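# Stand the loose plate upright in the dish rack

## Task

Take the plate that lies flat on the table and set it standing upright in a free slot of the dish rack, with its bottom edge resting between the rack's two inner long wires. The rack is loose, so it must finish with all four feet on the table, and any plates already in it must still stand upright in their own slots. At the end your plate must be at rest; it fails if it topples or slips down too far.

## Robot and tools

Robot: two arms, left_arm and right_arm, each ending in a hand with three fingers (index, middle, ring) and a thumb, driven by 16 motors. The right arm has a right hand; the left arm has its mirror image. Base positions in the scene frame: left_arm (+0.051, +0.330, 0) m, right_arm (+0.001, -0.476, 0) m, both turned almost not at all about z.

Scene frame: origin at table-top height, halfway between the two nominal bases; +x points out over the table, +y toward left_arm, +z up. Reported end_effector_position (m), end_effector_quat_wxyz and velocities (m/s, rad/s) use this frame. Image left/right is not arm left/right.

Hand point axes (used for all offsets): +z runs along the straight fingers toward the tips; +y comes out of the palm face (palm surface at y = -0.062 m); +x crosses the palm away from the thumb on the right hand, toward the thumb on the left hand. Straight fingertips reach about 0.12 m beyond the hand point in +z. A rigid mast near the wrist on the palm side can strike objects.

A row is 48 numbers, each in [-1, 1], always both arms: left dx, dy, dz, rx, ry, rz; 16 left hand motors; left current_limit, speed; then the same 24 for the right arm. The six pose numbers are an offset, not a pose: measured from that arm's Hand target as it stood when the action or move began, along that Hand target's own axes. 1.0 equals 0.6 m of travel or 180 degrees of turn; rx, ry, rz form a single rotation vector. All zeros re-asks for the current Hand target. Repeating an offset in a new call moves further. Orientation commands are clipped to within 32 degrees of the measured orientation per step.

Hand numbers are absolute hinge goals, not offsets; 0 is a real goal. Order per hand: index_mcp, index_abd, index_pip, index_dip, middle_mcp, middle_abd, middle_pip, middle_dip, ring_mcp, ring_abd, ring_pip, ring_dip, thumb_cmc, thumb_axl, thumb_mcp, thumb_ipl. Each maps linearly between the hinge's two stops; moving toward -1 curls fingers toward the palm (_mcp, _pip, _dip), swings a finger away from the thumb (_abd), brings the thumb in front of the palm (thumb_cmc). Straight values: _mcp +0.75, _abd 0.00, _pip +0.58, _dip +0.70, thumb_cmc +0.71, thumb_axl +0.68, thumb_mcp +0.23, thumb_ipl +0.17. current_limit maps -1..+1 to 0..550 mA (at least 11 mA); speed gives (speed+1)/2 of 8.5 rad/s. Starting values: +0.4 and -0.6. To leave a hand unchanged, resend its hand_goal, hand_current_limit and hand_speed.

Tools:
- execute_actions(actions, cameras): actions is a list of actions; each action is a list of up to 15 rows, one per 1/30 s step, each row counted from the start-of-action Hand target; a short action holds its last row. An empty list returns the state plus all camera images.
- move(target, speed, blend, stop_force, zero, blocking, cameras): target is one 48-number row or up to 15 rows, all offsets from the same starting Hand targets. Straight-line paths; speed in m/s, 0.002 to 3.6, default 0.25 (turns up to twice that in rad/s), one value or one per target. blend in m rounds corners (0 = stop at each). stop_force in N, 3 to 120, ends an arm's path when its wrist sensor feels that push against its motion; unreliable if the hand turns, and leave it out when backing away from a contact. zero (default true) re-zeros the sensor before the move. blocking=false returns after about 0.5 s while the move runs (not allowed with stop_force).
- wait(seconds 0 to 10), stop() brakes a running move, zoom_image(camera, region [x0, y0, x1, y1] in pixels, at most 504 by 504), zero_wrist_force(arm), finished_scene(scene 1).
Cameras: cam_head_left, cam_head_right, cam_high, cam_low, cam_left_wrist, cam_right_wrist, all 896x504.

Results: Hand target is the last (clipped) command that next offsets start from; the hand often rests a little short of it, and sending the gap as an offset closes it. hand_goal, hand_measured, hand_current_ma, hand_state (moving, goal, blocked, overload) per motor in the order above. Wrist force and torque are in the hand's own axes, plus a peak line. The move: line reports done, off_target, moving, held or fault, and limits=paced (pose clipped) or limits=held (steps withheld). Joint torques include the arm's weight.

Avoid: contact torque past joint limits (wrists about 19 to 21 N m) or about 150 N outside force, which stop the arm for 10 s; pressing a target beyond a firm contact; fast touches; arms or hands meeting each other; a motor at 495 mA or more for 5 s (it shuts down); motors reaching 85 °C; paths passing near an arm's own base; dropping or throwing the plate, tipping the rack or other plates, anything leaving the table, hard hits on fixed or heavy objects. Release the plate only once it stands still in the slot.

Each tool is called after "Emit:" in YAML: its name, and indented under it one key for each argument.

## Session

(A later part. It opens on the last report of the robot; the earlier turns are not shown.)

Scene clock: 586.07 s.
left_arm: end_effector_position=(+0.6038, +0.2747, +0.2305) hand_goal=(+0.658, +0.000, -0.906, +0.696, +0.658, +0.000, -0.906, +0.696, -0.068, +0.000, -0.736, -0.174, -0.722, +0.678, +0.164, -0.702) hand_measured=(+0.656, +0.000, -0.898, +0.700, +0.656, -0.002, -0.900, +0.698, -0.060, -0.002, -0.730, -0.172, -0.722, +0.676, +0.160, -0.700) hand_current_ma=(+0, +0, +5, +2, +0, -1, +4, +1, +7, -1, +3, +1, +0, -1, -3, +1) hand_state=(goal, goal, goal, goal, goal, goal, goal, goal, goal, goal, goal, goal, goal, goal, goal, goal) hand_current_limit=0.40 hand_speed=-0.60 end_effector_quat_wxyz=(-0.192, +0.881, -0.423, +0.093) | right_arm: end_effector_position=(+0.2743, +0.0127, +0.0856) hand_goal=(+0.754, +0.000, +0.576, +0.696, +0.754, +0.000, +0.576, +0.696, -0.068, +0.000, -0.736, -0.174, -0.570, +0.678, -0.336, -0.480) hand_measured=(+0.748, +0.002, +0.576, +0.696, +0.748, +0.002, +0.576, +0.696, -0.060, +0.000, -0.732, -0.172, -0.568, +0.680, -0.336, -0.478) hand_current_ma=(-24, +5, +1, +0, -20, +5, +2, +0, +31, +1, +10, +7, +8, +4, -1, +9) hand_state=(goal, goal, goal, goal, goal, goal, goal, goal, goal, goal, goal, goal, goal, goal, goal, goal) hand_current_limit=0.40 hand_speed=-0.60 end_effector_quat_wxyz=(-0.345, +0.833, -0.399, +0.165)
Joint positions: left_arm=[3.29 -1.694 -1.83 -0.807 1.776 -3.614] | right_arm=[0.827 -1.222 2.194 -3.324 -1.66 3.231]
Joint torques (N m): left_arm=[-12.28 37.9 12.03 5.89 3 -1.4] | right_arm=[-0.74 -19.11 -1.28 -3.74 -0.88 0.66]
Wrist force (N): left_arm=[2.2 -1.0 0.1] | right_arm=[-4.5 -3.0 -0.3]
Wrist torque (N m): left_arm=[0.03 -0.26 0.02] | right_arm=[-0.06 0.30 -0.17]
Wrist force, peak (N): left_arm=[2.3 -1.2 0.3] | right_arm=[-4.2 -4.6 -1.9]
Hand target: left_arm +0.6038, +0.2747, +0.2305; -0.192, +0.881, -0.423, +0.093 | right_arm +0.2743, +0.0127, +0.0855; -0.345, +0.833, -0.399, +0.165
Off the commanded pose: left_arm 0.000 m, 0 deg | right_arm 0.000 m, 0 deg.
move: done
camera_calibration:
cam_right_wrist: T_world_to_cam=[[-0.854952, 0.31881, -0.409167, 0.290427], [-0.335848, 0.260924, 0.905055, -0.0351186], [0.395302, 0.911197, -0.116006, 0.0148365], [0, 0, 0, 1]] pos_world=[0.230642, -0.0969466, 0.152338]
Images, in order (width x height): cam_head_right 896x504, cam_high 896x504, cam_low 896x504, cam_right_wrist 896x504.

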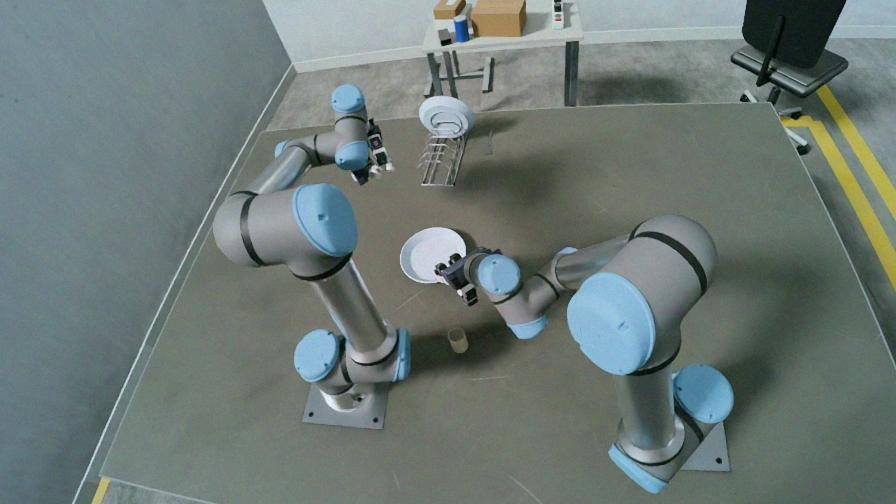

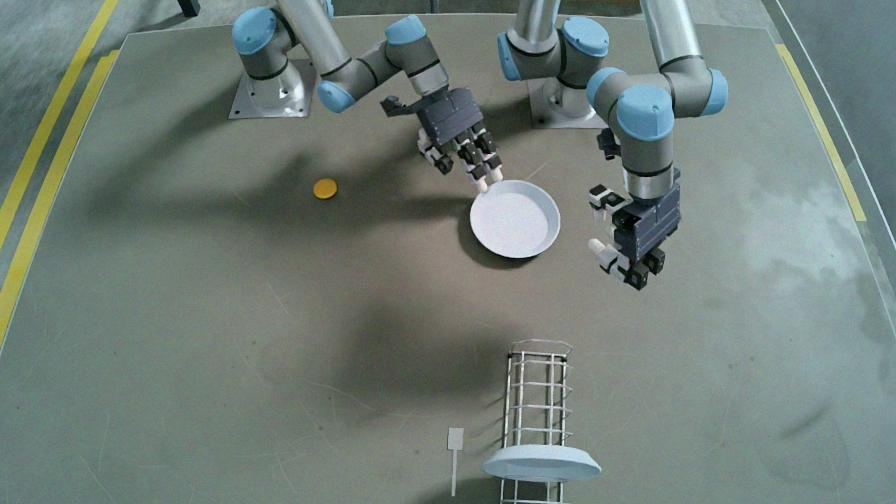

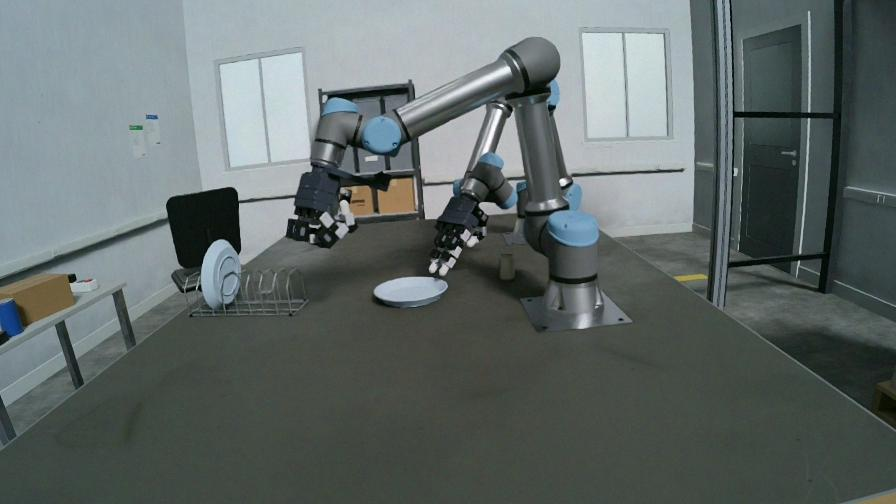

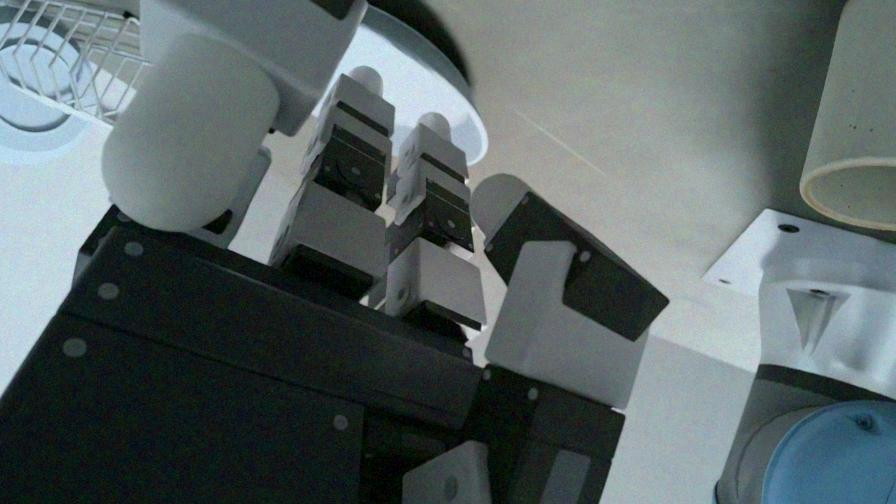

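Emit:
move:
  target: [0,0,0,0,0,0,0.658,0,-0.907,0.696,0.658,0,-0.907,0.696,-0.068,0,-0.737,-0.174,-0.723,0.677,0.163,-0.703,0.4,-0.6,0,0.0613,0.0519,0,0,0,0.754,0,0.576,0.696,0.754,0,0.576,0.696,-0.068,0,-0.737,-0.174,-0.571,0.677,-0.337,-0.481,0.4,-0.6]
  speed: 0.02
  stop_force: 14
  cameras: ["cam_high","cam_head_right","cam_low"]

Emit:
zoom_image:
  camera: "cam_high"
  region: [420, 80, 620, 280]

Emit:
zoom_image:
  camera: "cam_low"
  region: [350, 190, 500, 330]

Scene clock: 593.60 s.
left_arm: end_effector_position=(+0.6038, +0.2747, +0.2305) hand_goal=(+0.658, +0.000, -0.906, +0.696, +0.658, +0.000, -0.906, +0.696, -0.068, +0.000, -0.736, -0.174, -0.722, +0.678, +0.164, -0.702) hand_measured=(+0.656, +0.000, -0.898, +0.700, +0.656, -0.002, -0.900, +0.698, -0.060, -0.002, -0.730, -0.172, -0.722, +0.676, +0.160, -0.700) hand_current_ma=(+0, +0, +5, +2, +0, -1, +4, +1, +7, -1, +3, +1, +0, -1, -3, +1) hand_state=(goal, goal, goal, goal, goal, goal, goal, goal, goal, goal, goal, goal, goal, goal, goal, goal) hand_current_limit=0.40 hand_speed=-0.60 end_effector_quat_wxyz=(-0.192, +0.881, -0.423, +0.093) | right_arm: end_effector_position=(+0.2718, +0.0107, +0.0467) hand_goal=(+0.754, +0.000, +0.576, +0.696, +0.754, +0.000, +0.576, +0.696, -0.068, +0.000, -0.736, -0.174, -0.570, +0.678, -0.336, -0.480) hand_measured=(+0.840, +0.002, +0.622, +0.720, +0.836, +0.000, +0.640, +0.722, -0.060, +0.000, -0.732, -0.172, -0.568, +0.680, -0.336, -0.478) hand_current_ma=(+385, +3, +188, +92, +381, +2, +269, +99, +31, +1, +10, +7, +8, +4, -1, +9) hand_state=(blocked, goal, blocked, blocked, blocked, goal, blocked, blocked, goal, goal, goal, goal, goal, goal, goal, goal) hand_current_limit=0.40 hand_speed=-0.60 end_effector_quat_wxyz=(-0.345, +0.833, -0.399, +0.165)
Joint positions: left_arm=[3.29 -1.694 -1.83 -0.807 1.776 -3.614] | right_arm=[0.827 -1.129 2.218 -3.441 -1.661 3.232]
Joint torques (N m): left_arm=[-11.76 37.85 11.57 5.84 2.81 -1.35] | right_arm=[2.76 -39.88 -20.44 -1.68 -0.42 1.26]
Wrist force (N): left_arm=[2.1 -1.1 0.1] | right_arm=[-4.8 -8.3 -3.2]
Wrist torque (N m): left_arm=[0.02 -0.24 -0.01] | right_arm=[0.68 0.30 -0.20]
Wrist force, peak (N): left_arm=[2.2 -1.3 0.1] | right_arm=[-4.4 -10.7 -13.0]
Hand target: left_arm +0.6038, +0.2747, +0.2305; -0.192, +0.881, -0.423, +0.093 | right_arm +0.2718, +0.0107, +0.0467; -0.345, +0.833, -0.399, +0.165 (not the last commanded pose)
Off the commanded pose: left_arm 0.000 m, 0 deg | right_arm 0.009 m, 0 deg.
move: contact (right_arm)
Images, in order (width x height): cam_head_right 896x504, cam_high 896x504, cam_low 896x504.

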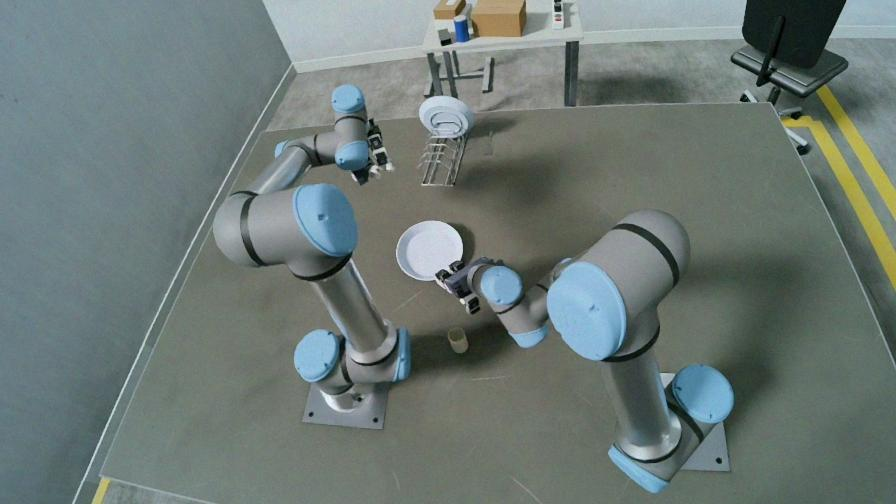

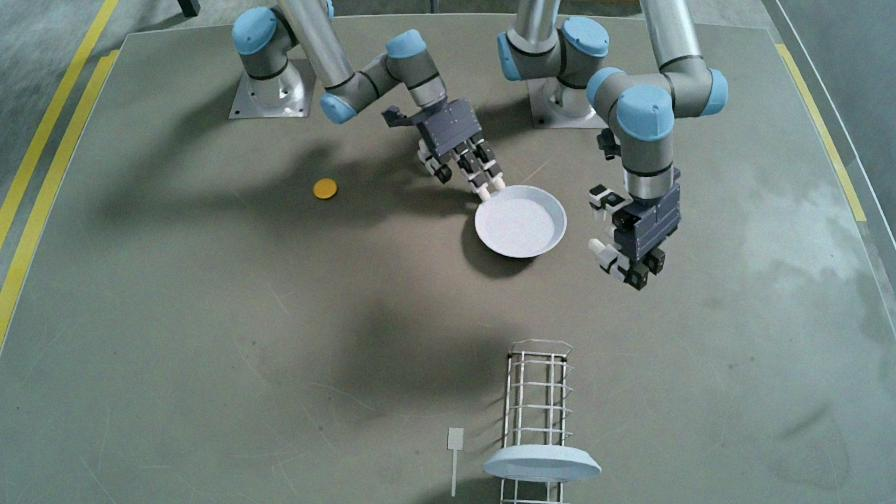

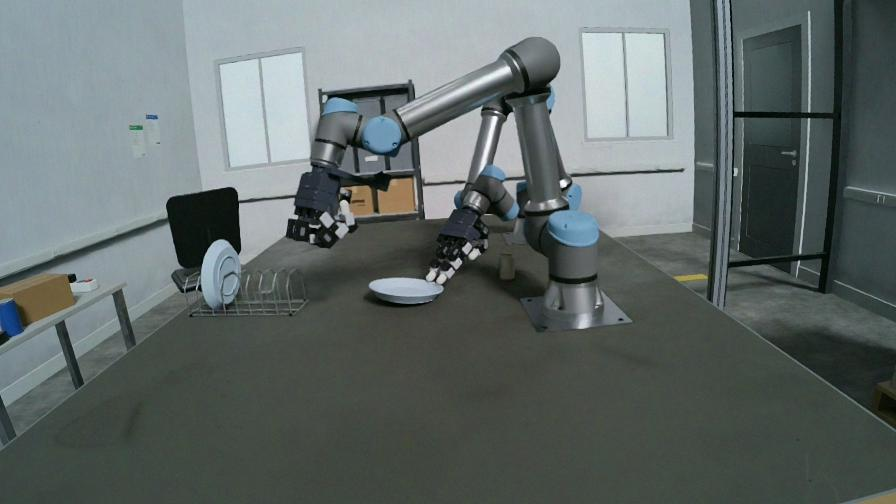

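Scaled by 2.520 from the camera's 896x504 image, which has a finer 1280x720 frame.

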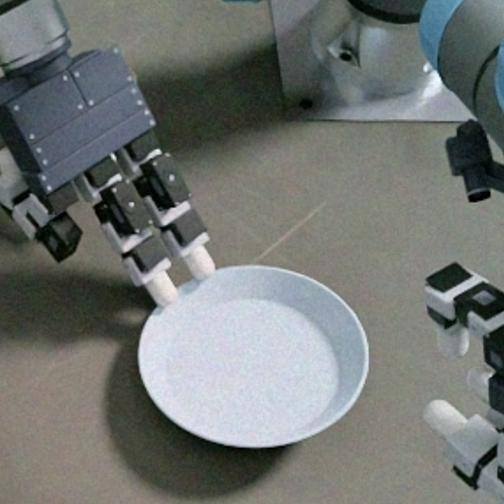

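Scaled by 3.360 from the camera's 896x504 image, which has a finer 1280x720 frame.

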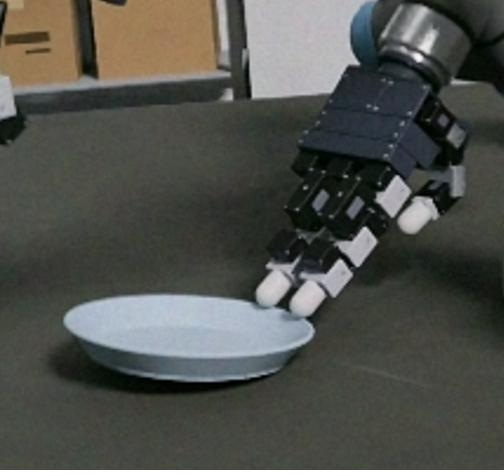

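Emit:
move:
  target: [0,0,0,0,0,0,0.658,0,-0.907,0.696,0.658,0,-0.907,0.696,-0.068,0,-0.737,-0.174,-0.723,0.677,0.163,-0.703,0.4,-0.6,0,-0.11,-0.11,0,0,0,0.137,0,0.576,0.696,0.137,0,0.576,0.696,-0.068,0,-0.737,-0.174,-0.571,0.677,-0.337,-0.481,0.7,-0.6]
  speed: 0.1
  cameras: ["cam_high"]

Emit:
zoom_image:
  camera: "cam_high"
  region: [420, 80, 620, 280]

Scene clock: 600.77 s.
left_arm: end_effector_position=(+0.6038, +0.2747, +0.2305) hand_goal=(+0.658, +0.000, -0.906, +0.696, +0.658, +0.000, -0.906, +0.696, -0.068, +0.000, -0.736, -0.174, -0.722, +0.678, +0.164, -0.702) hand_measured=(+0.656, +0.000, -0.898, +0.700, +0.656, -0.002, -0.900, +0.698, -0.060, -0.002, -0.730, -0.172, -0.722, +0.676, +0.160, -0.700) hand_current_ma=(+0, +0, +5, +2, +0, -1, +4, +1, +7, -1, +3, +1, +0, -1, -3, +1) hand_state=(goal, goal, goal, goal, goal, goal, goal, goal, goal, goal, goal, goal, goal, goal, goal, goal) hand_current_limit=0.40 hand_speed=-0.60 end_effector_quat_wxyz=(-0.192, +0.881, -0.423, +0.093) | right_arm: end_effector_position=(+0.2719, +0.0107, +0.1401) hand_goal=(+0.138, +0.000, +0.576, +0.696, +0.138, +0.000, +0.576, +0.696, -0.068, +0.000, -0.736, -0.174, -0.570, +0.678, -0.336, -0.480) hand_measured=(+0.140, +0.002, +0.578, +0.698, +0.140, +0.000, +0.578, +0.698, -0.060, +0.000, -0.732, -0.172, -0.568, +0.680, -0.336, -0.478) hand_current_ma=(+4, +2, +7, +8, +3, +2, +8, +8, +31, +1, +10, +7, +8, +4, -1, +9) hand_state=(goal, goal, goal, goal, goal, goal, goal, goal, goal, goal, goal, goal, goal, goal, goal, goal) hand_current_limit=0.70 hand_speed=-0.60 end_effector_quat_wxyz=(-0.345, +0.833, -0.399, +0.165)
Joint positions: left_arm=[3.29 -1.694 -1.83 -0.807 1.776 -3.614] | right_arm=[0.827 -1.349 2.161 -3.164 -1.661 3.232]
Joint torques (N m): left_arm=[-12.03 37.09 11.86 5.82 2.79 -1.34] | right_arm=[7.61 -28.28 -2.4 -2.59 1.07 0.34]
Wrist force (N): left_arm=[2.1 -1.1 0.2] | right_arm=[-4.1 -2.9 -0.1]
Wrist torque (N m): left_arm=[0.02 -0.24 0.00] | right_arm=[0.03 0.27 -0.14]
Wrist force, peak (N): left_arm=[2.3 -1.1 0.3] | right_arm=[-4.7 -8.4 -3.9]
Hand target: left_arm +0.6038, +0.2747, +0.2305; -0.192, +0.881, -0.423, +0.093 | right_arm +0.2718, +0.0107, +0.1400; -0.345, +0.833, -0.399, +0.165
Off the commanded pose: left_arm 0.000 m, 0 deg | right_arm 0.000 m, 0 deg.
move: done
Images, in order (width x height): cam_high 896x504.

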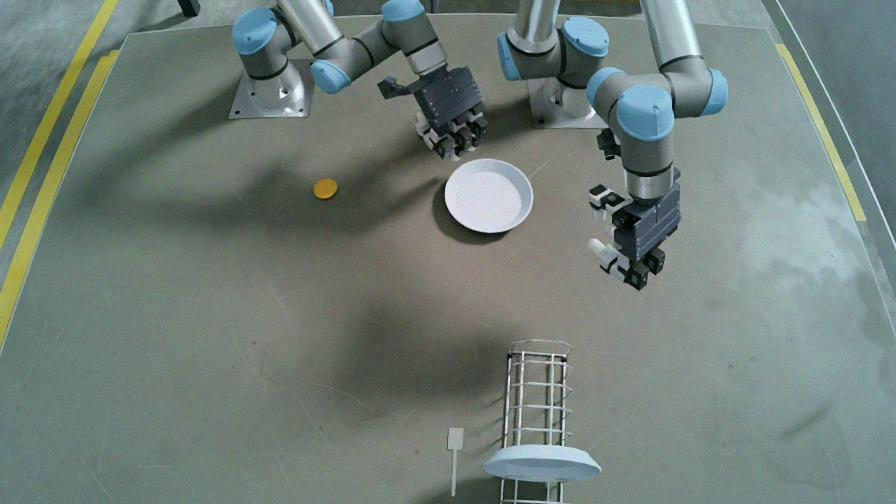

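Scaled by 2.520 from the camera's 896x504 image, which has a finer 1280x720 frame.

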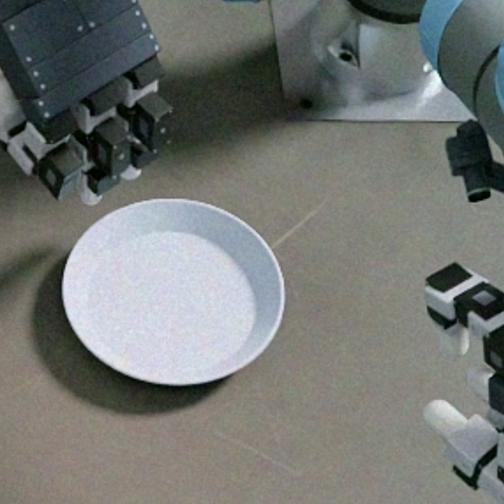

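Emit:
execute_actions:
  actions: []
  cameras: ["cam_high","cam_head_left","cam_right_wrist"]

Scene clock: 616.07 s.
left_arm: end_effector_position=(+0.6038, +0.2747, +0.2305) hand_goal=(+0.658, +0.000, -0.906, +0.696, +0.658, +0.000, -0.906, +0.696, -0.068, +0.000, -0.736, -0.174, -0.722, +0.678, +0.164, -0.702) hand_measured=(+0.656, +0.000, -0.898, +0.700, +0.656, -0.002, -0.900, +0.698, -0.060, -0.002, -0.730, -0.172, -0.722, +0.676, +0.160, -0.700) hand_current_ma=(+0, +0, +5, +2, +0, -1, +4, +1, +7, -1, +3, +1, +0, -1, -3, +1) hand_state=(goal, goal, goal, goal, goal, goal, goal, goal, goal, goal, goal, goal, goal, goal, goal, goal) hand_current_limit=0.40 hand_speed=-0.60 end_effector_quat_wxyz=(-0.192, +0.881, -0.423, +0.093) | right_arm: end_effector_position=(+0.2718, +0.0107, +0.1400) hand_goal=(+0.138, +0.000, +0.576, +0.696, +0.138, +0.000, +0.576, +0.696, -0.068, +0.000, -0.736, -0.174, -0.570, +0.678, -0.336, -0.480) hand_measured=(+0.140, +0.002, +0.578, +0.698, +0.140, +0.000, +0.578, +0.698, -0.060, +0.000, -0.732, -0.172, -0.568, +0.680, -0.336, -0.478) hand_current_ma=(+4, +2, +7, +8, +3, +2, +8, +8, +31, +1, +10, +7, +8, +4, -1, +9) hand_state=(goal, goal, goal, goal, goal, goal, goal, goal, goal, goal, goal, goal, goal, goal, goal, goal) hand_current_limit=0.70 hand_speed=-0.60 end_effector_quat_wxyz=(-0.345, +0.833, -0.399, +0.165)
Joint positions: left_arm=[3.29 -1.694 -1.83 -0.807 1.776 -3.614] | right_arm=[0.827 -1.349 2.161 -3.164 -1.661 3.232]
Joint velocities: within noise
Joint torques (N m): left_arm=[-12.42 37.47 11.82 5.86 2.75 -1.3] | right_arm=[7.93 -39.62 -2.04 -1.29 -2.25 1.95]
Motor temperatures (°C): left_arm=[31 27 35 48 40 33] | right_arm=[29 28 28 33 36 32]
Wrist force (N): left_arm=[2.2 -1.1 0.2] | right_arm=[-4.4 -2.8 -0.5]
Wrist torque (N m): left_arm=[0.01 -0.25 0.01] | right_arm=[0.08 0.32 -0.17]
Wrist force, peak (N): left_arm=[2.4 -1.1 0.2] | right_arm=[-4.5 -3.1 -0.3]
Hand target: left_arm +0.6038, +0.2747, +0.2305; -0.192, +0.881, -0.423, +0.093 | right_arm +0.2718, +0.0107, +0.1400; -0.345, +0.833, -0.399, +0.165
Off the commanded pose: left_arm 0.000 m, 0 deg | right_arm 0.000 m, 0 deg.
camera_calibration:
cam_right_wrist: T_world_to_cam=[[-0.854986, 0.318787, -0.409113, 0.31118], [-0.335766, 0.260989, 0.905067, -0.0846862], [0.395298, 0.911186, -0.116105, 0.0239781], [0, 0, 0, 1]] pos_world=[0.228142, -0.0989465, 0.206739]
Images, in order (width x height): cam_head_left 896x504, cam_high 896x504, cam_right_wrist 896x504.

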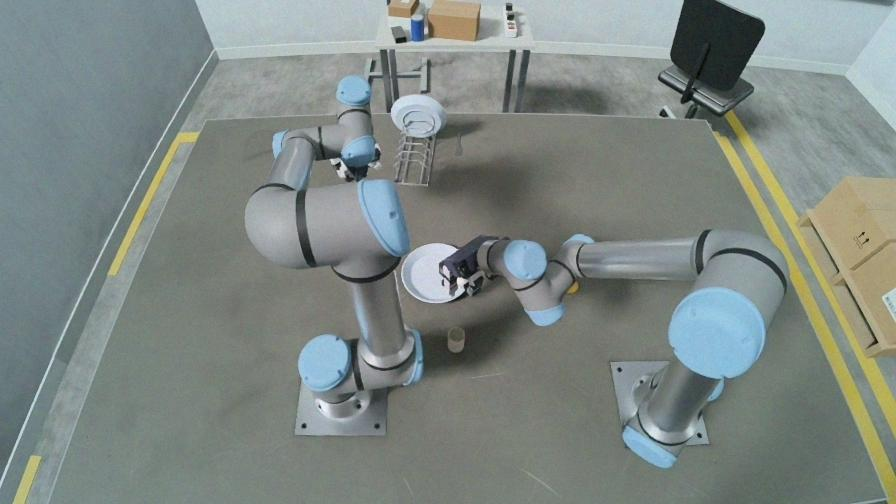

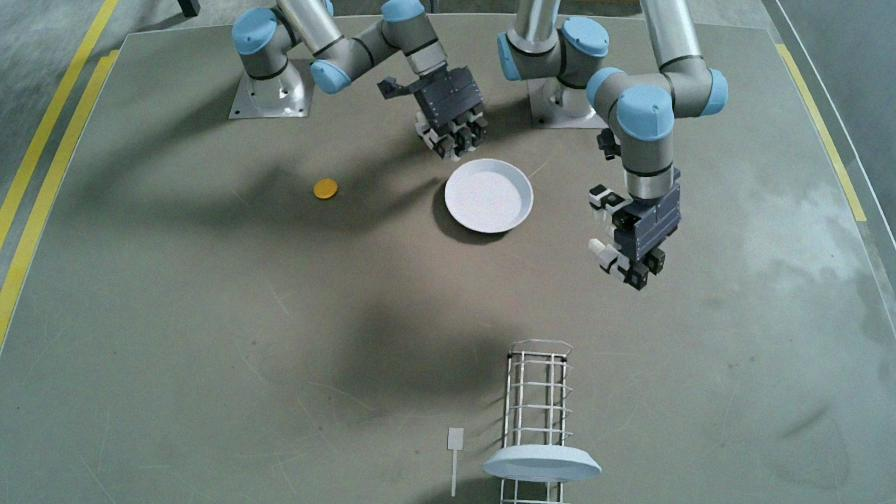

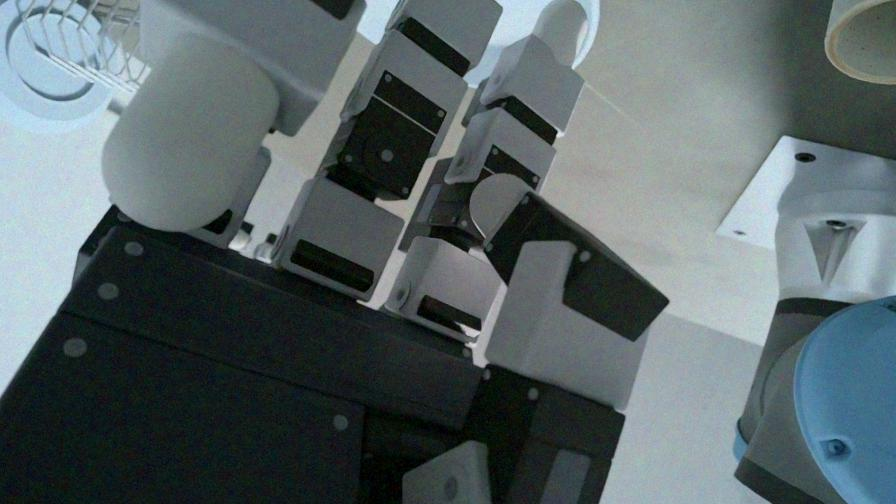

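Emit:
move:
  target: [0,0,0,0,0,0,0.658,0,-0.906,0.696,0.658,0,-0.906,0.696,-0.068,0,-0.736,-0.174,-0.722,0.678,0.164,-0.702,0.4,-0.6,0.0083,0.0171,0.0465,0,0,0,0.137,0,0.576,0.696,0.137,0,0.576,0.696,-0.068,0,-0.736,-0.174,-0.571,0.677,-0.337,-0.481,0.8,-0.6]
  speed: 0.08
  cameras: ["cam_high","cam_low"]

Emit:
zoom_image:
  camera: "cam_high"
  region: [380, 90, 580, 250]

Emit:
zero_wrist_force:
  arm: "right_arm"

Scene clock: 623.07 s.
left_arm: end_effector_position=(+0.6038, +0.2747, +0.2305) hand_goal=(+0.658, +0.000, -0.906, +0.696, +0.658, +0.000, -0.906, +0.696, -0.068, +0.000, -0.736, -0.174, -0.722, +0.678, +0.164, -0.702) hand_measured=(+0.656, +0.000, -0.898, +0.700, +0.656, -0.002, -0.900, +0.698, -0.060, -0.002, -0.730, -0.172, -0.722, +0.676, +0.160, -0.700) hand_current_ma=(+0, +0, +5, +2, +0, -1, +4, +1, +7, -1, +3, +1, +0, -1, -3, +1) hand_state=(goal, goal, goal, goal, goal, goal, goal, goal, goal, goal, goal, goal, goal, goal, goal, goal) hand_current_limit=0.40 hand_speed=-0.60 end_effector_quat_wxyz=(-0.192, +0.881, -0.423, +0.093) | right_arm: end_effector_position=(+0.2847, +0.0146, +0.1131) hand_goal=(+0.138, +0.000, +0.576, +0.696, +0.138, +0.000, +0.576, +0.696, -0.068, +0.000, -0.736, -0.174, -0.570, +0.678, -0.336, -0.480) hand_measured=(+0.140, +0.002, +0.578, +0.698, +0.140, +0.000, +0.578, +0.698, -0.060, +0.000, -0.732, -0.172, -0.568, +0.680, -0.336, -0.478) hand_current_ma=(+3, +2, +6, +8, +3, +2, +8, +8, +30, +1, +10, +7, +8, +4, -1, +9) hand_state=(goal, goal, goal, goal, goal, goal, goal, goal, goal, goal, goal, goal, goal, goal, goal, goal) hand_current_limit=0.80 hand_speed=-0.60 end_effector_quat_wxyz=(-0.345, +0.833, -0.399, +0.165)
Joint positions: left_arm=[3.29 -1.694 -1.83 -0.807 1.776 -3.614] | right_arm=[0.813 -1.273 2.157 -3.237 -1.65 3.221]
Joint torques (N m): left_arm=[-11.67 37.31 11.46 5.78 2.61 -1.35] | right_arm=[9.52 -39.63 -19.24 -0.33 -2.04 2.06]
Wrist force (N): left_arm=[2.1 -1.0 0.2] | right_arm=[-4.5 -2.8 -0.3]
Wrist torque (N m): left_arm=[0.03 -0.23 -0.01] | right_arm=[0.06 0.31 -0.05]
Wrist force, peak (N): left_arm=[2.3 -1.0 0.4] | right_arm=[-4.6 -3.0 -1.1]
Hand target: left_arm +0.6038, +0.2747, +0.2305; -0.192, +0.881, -0.423, +0.093 | right_arm +0.2847, +0.0146, +0.1130; -0.345, +0.833, -0.399, +0.165
Off the commanded pose: left_arm 0.000 m, 0 deg | right_arm 0.000 m, 0 deg.
move: done
Images, in order (width x height): cam_high 896x504, cam_low 896x504.

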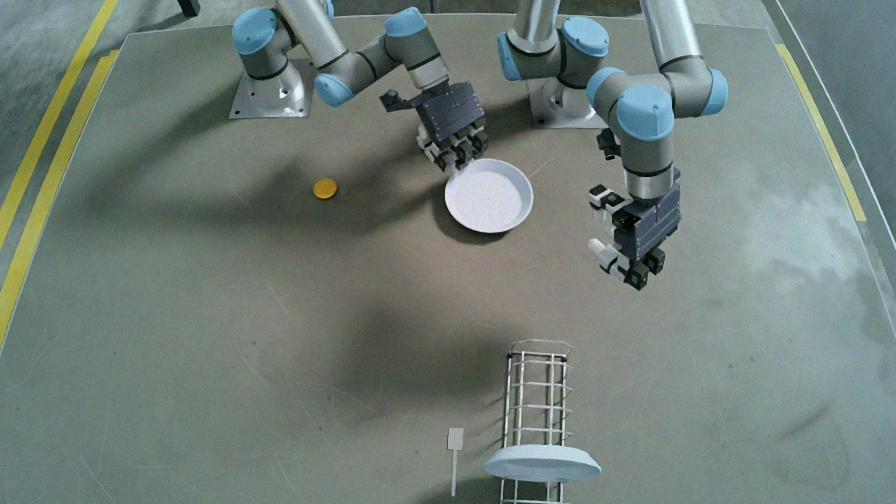

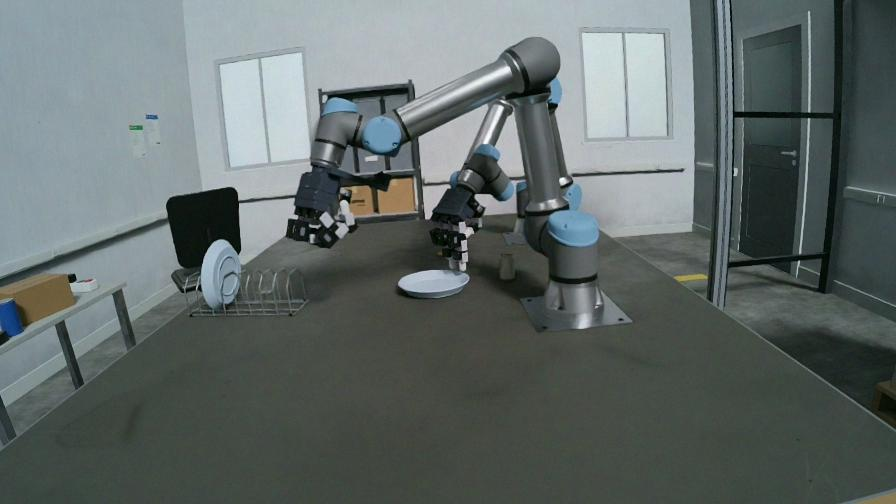

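Scaled by 2.520 from the camera's 896x504 image, which has a finer 1280x720 frame.

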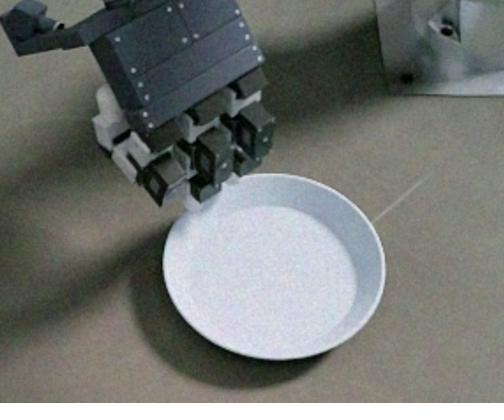

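Wrist force sensor zeroed.

Emit:
move:
  target: [0,0,0,0,0,0,0.658,0,-0.906,0.696,0.658,0,-0.906,0.696,-0.068,0,-0.736,-0.174,-0.722,0.678,0.164,-0.702,0.4,-0.6,0,0.0483,0.0365,0,0,0,0.137,0,0.576,0.696,0.137,0,0.576,0.696,-0.068,0,-0.736,-0.174,-0.571,0.677,-0.337,-0.481,0.8,-0.6]
  speed: 0.02
  stop_force: 30
  cameras: ["cam_high","cam_low"]

Emit:
zoom_image:
  camera: "cam_high"
  region: [380, 90, 580, 250]

Emit:
zoom_image:
  camera: "cam_low"
  region: [360, 180, 520, 320]

Scene clock: 629.00 s.
left_arm: end_effector_position=(+0.6038, +0.2747, +0.2305) hand_goal=(+0.658, +0.000, -0.906, +0.696, +0.658, +0.000, -0.906, +0.696, -0.068, +0.000, -0.736, -0.174, -0.722, +0.678, +0.164, -0.702) hand_measured=(+0.656, +0.000, -0.898, +0.700, +0.656, -0.002, -0.900, +0.698, -0.060, -0.002, -0.730, -0.172, -0.722, +0.676, +0.160, -0.700) hand_current_ma=(+0, +0, +5, +2, +0, -1, +4, +1, +7, -1, +3, +1, +0, -1, -3, +1) hand_state=(goal, goal, goal, goal, goal, goal, goal, goal, goal, goal, goal, goal, goal, goal, goal, goal) hand_current_limit=0.40 hand_speed=-0.60 end_effector_quat_wxyz=(-0.192, +0.881, -0.423, +0.093) | right_arm: end_effector_position=(+0.2808, +0.0115, +0.0774) hand_goal=(+0.138, +0.000, +0.576, +0.696, +0.138, +0.000, +0.576, +0.696, -0.068, +0.000, -0.736, -0.174, -0.570, +0.678, -0.336, -0.480) hand_measured=(+0.096, -0.002, +0.554, +0.684, +0.092, -0.002, +0.538, +0.678, -0.060, +0.000, -0.732, -0.172, -0.568, +0.680, -0.336, -0.478) hand_current_ma=(-176, -6, -83, -43, -203, -7, -150, -64, +29, +1, +10, +7, +7, +4, +0, +9) hand_state=(blocked, goal, blocked, goal, blocked, goal, blocked, goal, goal, goal, goal, goal, goal, goal, goal, goal) hand_current_limit=0.80 hand_speed=-0.60 end_effector_quat_wxyz=(-0.345, +0.833, -0.399, +0.165)
Joint positions: left_arm=[3.29 -1.694 -1.83 -0.807 1.776 -3.614] | right_arm=[0.814 -1.198 2.192 -3.347 -1.651 3.222]
Joint torques (N m): left_arm=[-11.75 37.27 11.77 5.73 2.52 -1.33] | right_arm=[5.74 -28.22 -15.59 5.1 -1.54 0.29]
Wrist force (N, zeroed by zero_wrist_force on right_arm): left_arm=[2.1 -1.0 0.2] | right_arm=[-0.1 -21.0 -20.4]
Wrist torque (N m, zeroed by zero_wrist_force on right_arm): left_arm=[0.02 -0.23 0.00] | right_arm=[0.63 0.06 -0.18]
Wrist force, peak (N, zeroed by zero_wrist_force on right_arm): left_arm=[2.3 -1.2 0.3] | right_arm=[0.2 -26.1 -25.1]
Hand target: left_arm +0.6038, +0.2747, +0.2305; -0.192, +0.881, -0.423, +0.093 | right_arm +0.2808, +0.0115, +0.0774; -0.345, +0.833, -0.399, +0.165
Off the commanded pose: left_arm 0.000 m, 0 deg | right_arm 0.000 m, 0 deg.
move: contact (right_arm)
Images, in order (width x height): cam_high 896x504, cam_low 896x504.

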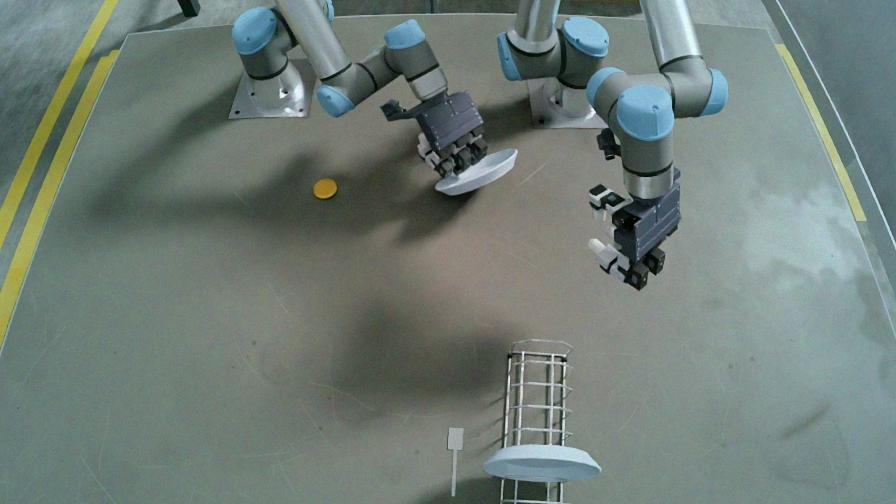

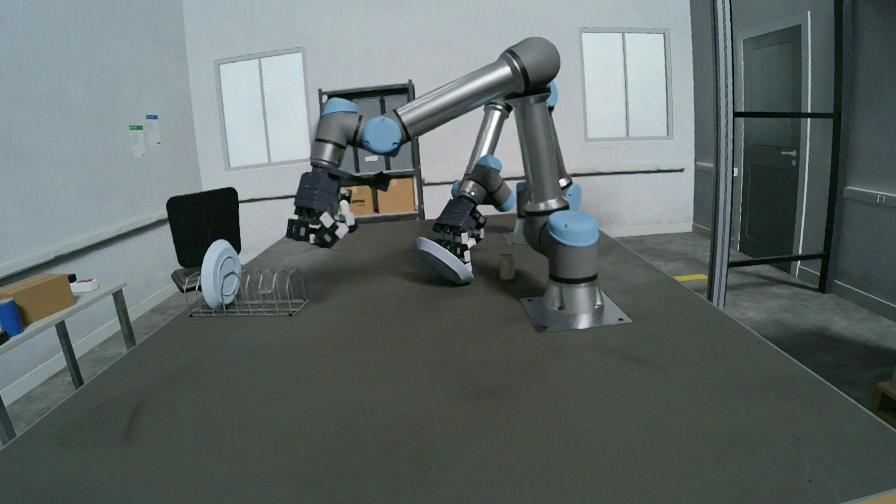

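Scaled by 2.520 from the camera's 896x504 image, which has a finer 1280x720 frame.

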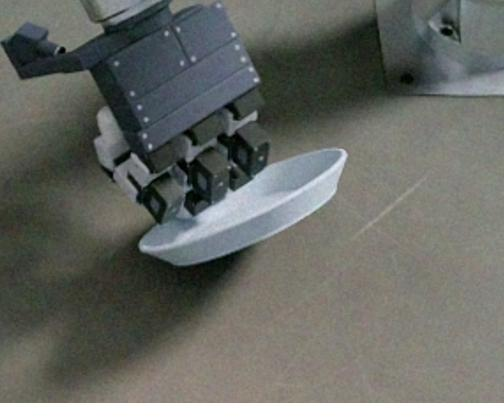

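Scaled by 3.150 from the camera's 896x504 image, which has a finer 1280x720 frame.

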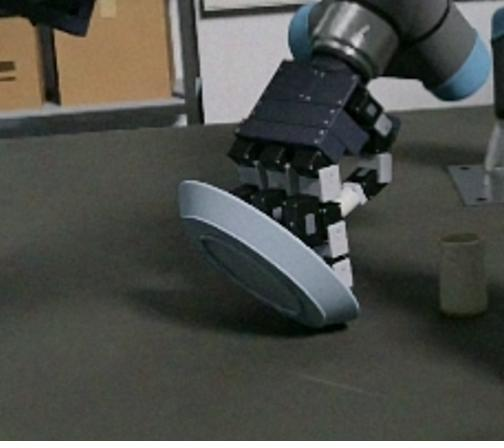

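Emit:
wait:
  seconds: 0.1
  cameras: ["cam_head_left","cam_head_right","cam_high","cam_right_wrist"]

Emit:
zoom_image:
  camera: "cam_head_left"
  region: [360, 200, 560, 320]

Emit:
zoom_image:
  camera: "cam_head_right"
  region: [300, 150, 560, 330]

Scene clock: 634.37 s.
left_arm: end_effector_position=(+0.6038, +0.2747, +0.2305) hand_goal=(+0.658, +0.000, -0.906, +0.696, +0.658, +0.000, -0.906, +0.696, -0.068, +0.000, -0.736, -0.174, -0.722, +0.678, +0.164, -0.702) hand_measured=(+0.656, +0.000, -0.898, +0.700, +0.656, -0.002, -0.900, +0.698, -0.060, -0.002, -0.730, -0.172, -0.722, +0.676, +0.160, -0.700) hand_current_ma=(+0, +0, +5, +2, +0, -1, +4, +1, +7, -1, +3, +1, +0, -1, -3, +1) hand_state=(goal, goal, goal, goal, goal, goal, goal, goal, goal, goal, goal, goal, goal, goal, goal, goal) hand_current_limit=0.40 hand_speed=-0.60 end_effector_quat_wxyz=(-0.192, +0.881, -0.423, +0.093) | right_arm: end_effector_position=(+0.2808, +0.0115, +0.0774) hand_goal=(+0.138, +0.000, +0.576, +0.696, +0.138, +0.000, +0.576, +0.696, -0.068, +0.000, -0.736, -0.174, -0.570, +0.678, -0.336, -0.480) hand_measured=(+0.096, -0.002, +0.554, +0.684, +0.092, -0.002, +0.538, +0.678, -0.060, +0.000, -0.732, -0.172, -0.568, +0.680, -0.336, -0.478) hand_current_ma=(-176, -6, -83, -43, -203, -7, -150, -64, +29, +1, +10, +7, +7, +4, +0, +9) hand_state=(blocked, goal, blocked, goal, blocked, goal, blocked, goal, goal, goal, goal, goal, goal, goal, goal, goal) hand_current_limit=0.80 hand_speed=-0.60 end_effector_quat_wxyz=(-0.345, +0.833, -0.399, +0.165)
Joint positions: left_arm=[3.29 -1.694 -1.83 -0.807 1.776 -3.614] | right_arm=[0.814 -1.198 2.192 -3.347 -1.651 3.222]
Joint torques (N m): left_arm=[-11.71 37.09 12.13 5.76 2.5 -1.29] | right_arm=[-4.94 -27.55 -14.74 1.61 0.55 -2.42]
Wrist force (N, zeroed by zero_wrist_force on right_arm): left_arm=[2.0 -0.9 0.3] | right_arm=[0.4 -20.5 -19.9]
Wrist torque (N m, zeroed by zero_wrist_force on right_arm): left_arm=[0.04 -0.22 -0.01] | right_arm=[0.65 0.03 -0.16]
Wrist force, peak (N, zeroed by zero_wrist_force on right_arm): left_arm=[2.3 -1.0 0.3] | right_arm=[0.1 -21.3 -20.9]
Hand target: left_arm +0.6038, +0.2747, +0.2305; -0.192, +0.881, -0.423, +0.093 | right_arm +0.2808, +0.0115, +0.0774; -0.345, +0.833, -0.399, +0.165
Off the commanded pose: left_arm 0.000 m, 0 deg | right_arm 0.000 m, 0 deg.
wait: 0.10 s; at rest from the start
camera_calibration:
cam_right_wrist: T_world_to_cam=[[-0.854946, 0.318855, -0.409143, 0.292885], [-0.335856, 0.260831, 0.905079, -0.0251545], [0.395307, 0.911207, -0.115907, 0.0124229], [0, 0, 0, 1]] pos_world=[0.237042, -0.0981466, 0.144038]
Images, in order (width x height): cam_head_left 896x504, cam_head_right 896x504, cam_high 896x504, cam_right_wrist 896x504.

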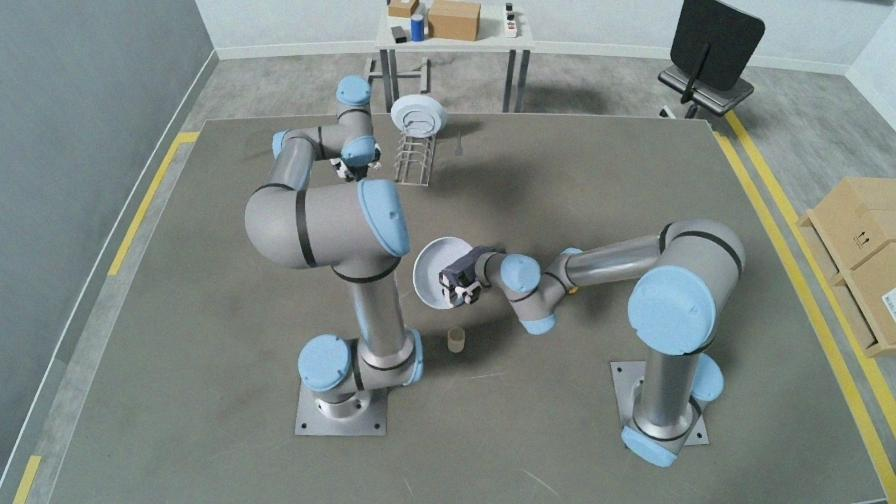

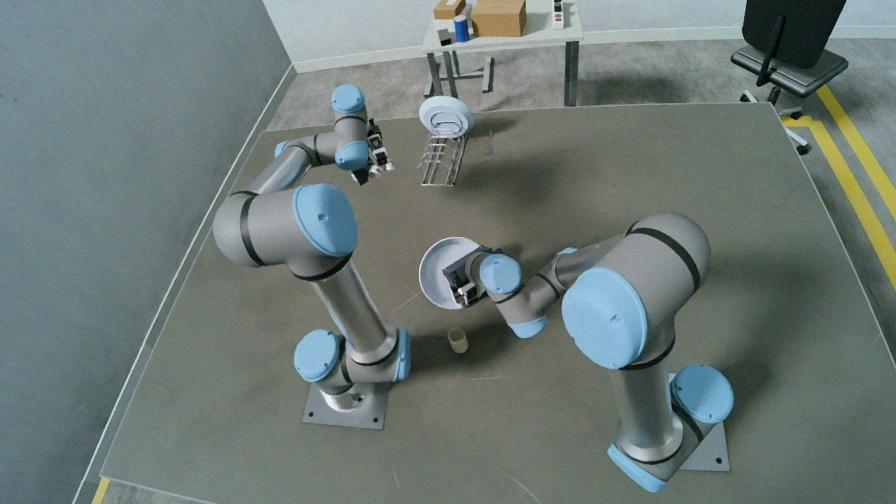

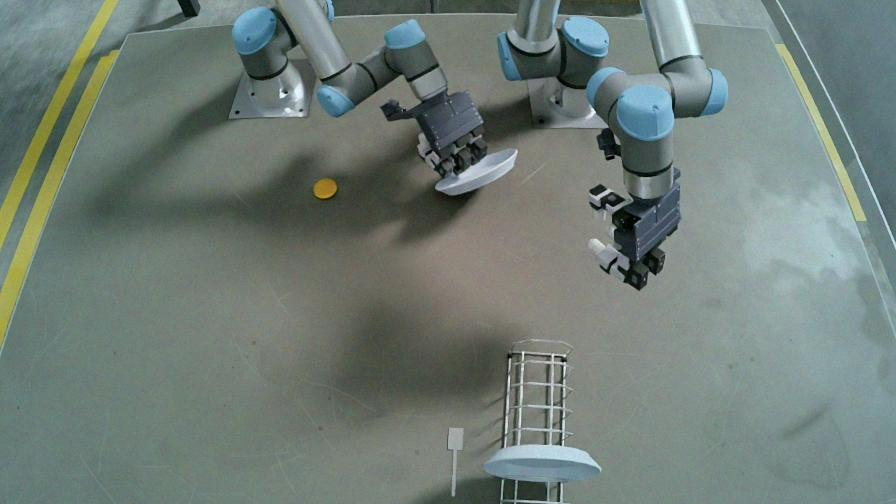

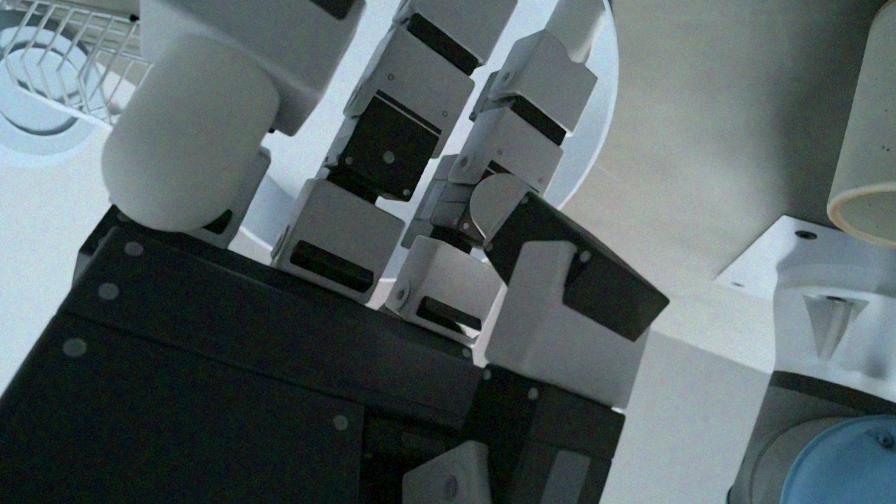

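Scaled by 2.520 from the camera's 896x504 image, which has a finer 1280x720 frame.

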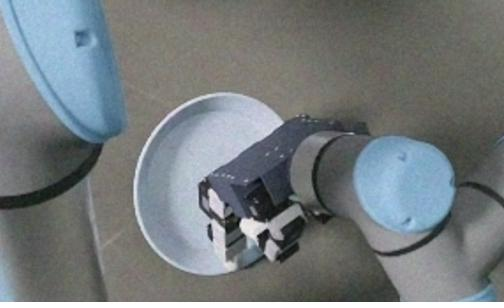

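Scaled by 1.938 from the camera's 896x504 image, which has a finer 1280x720 frame.

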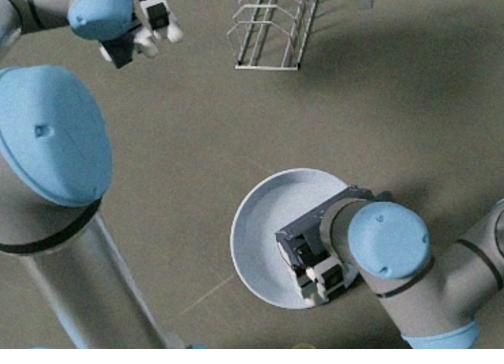

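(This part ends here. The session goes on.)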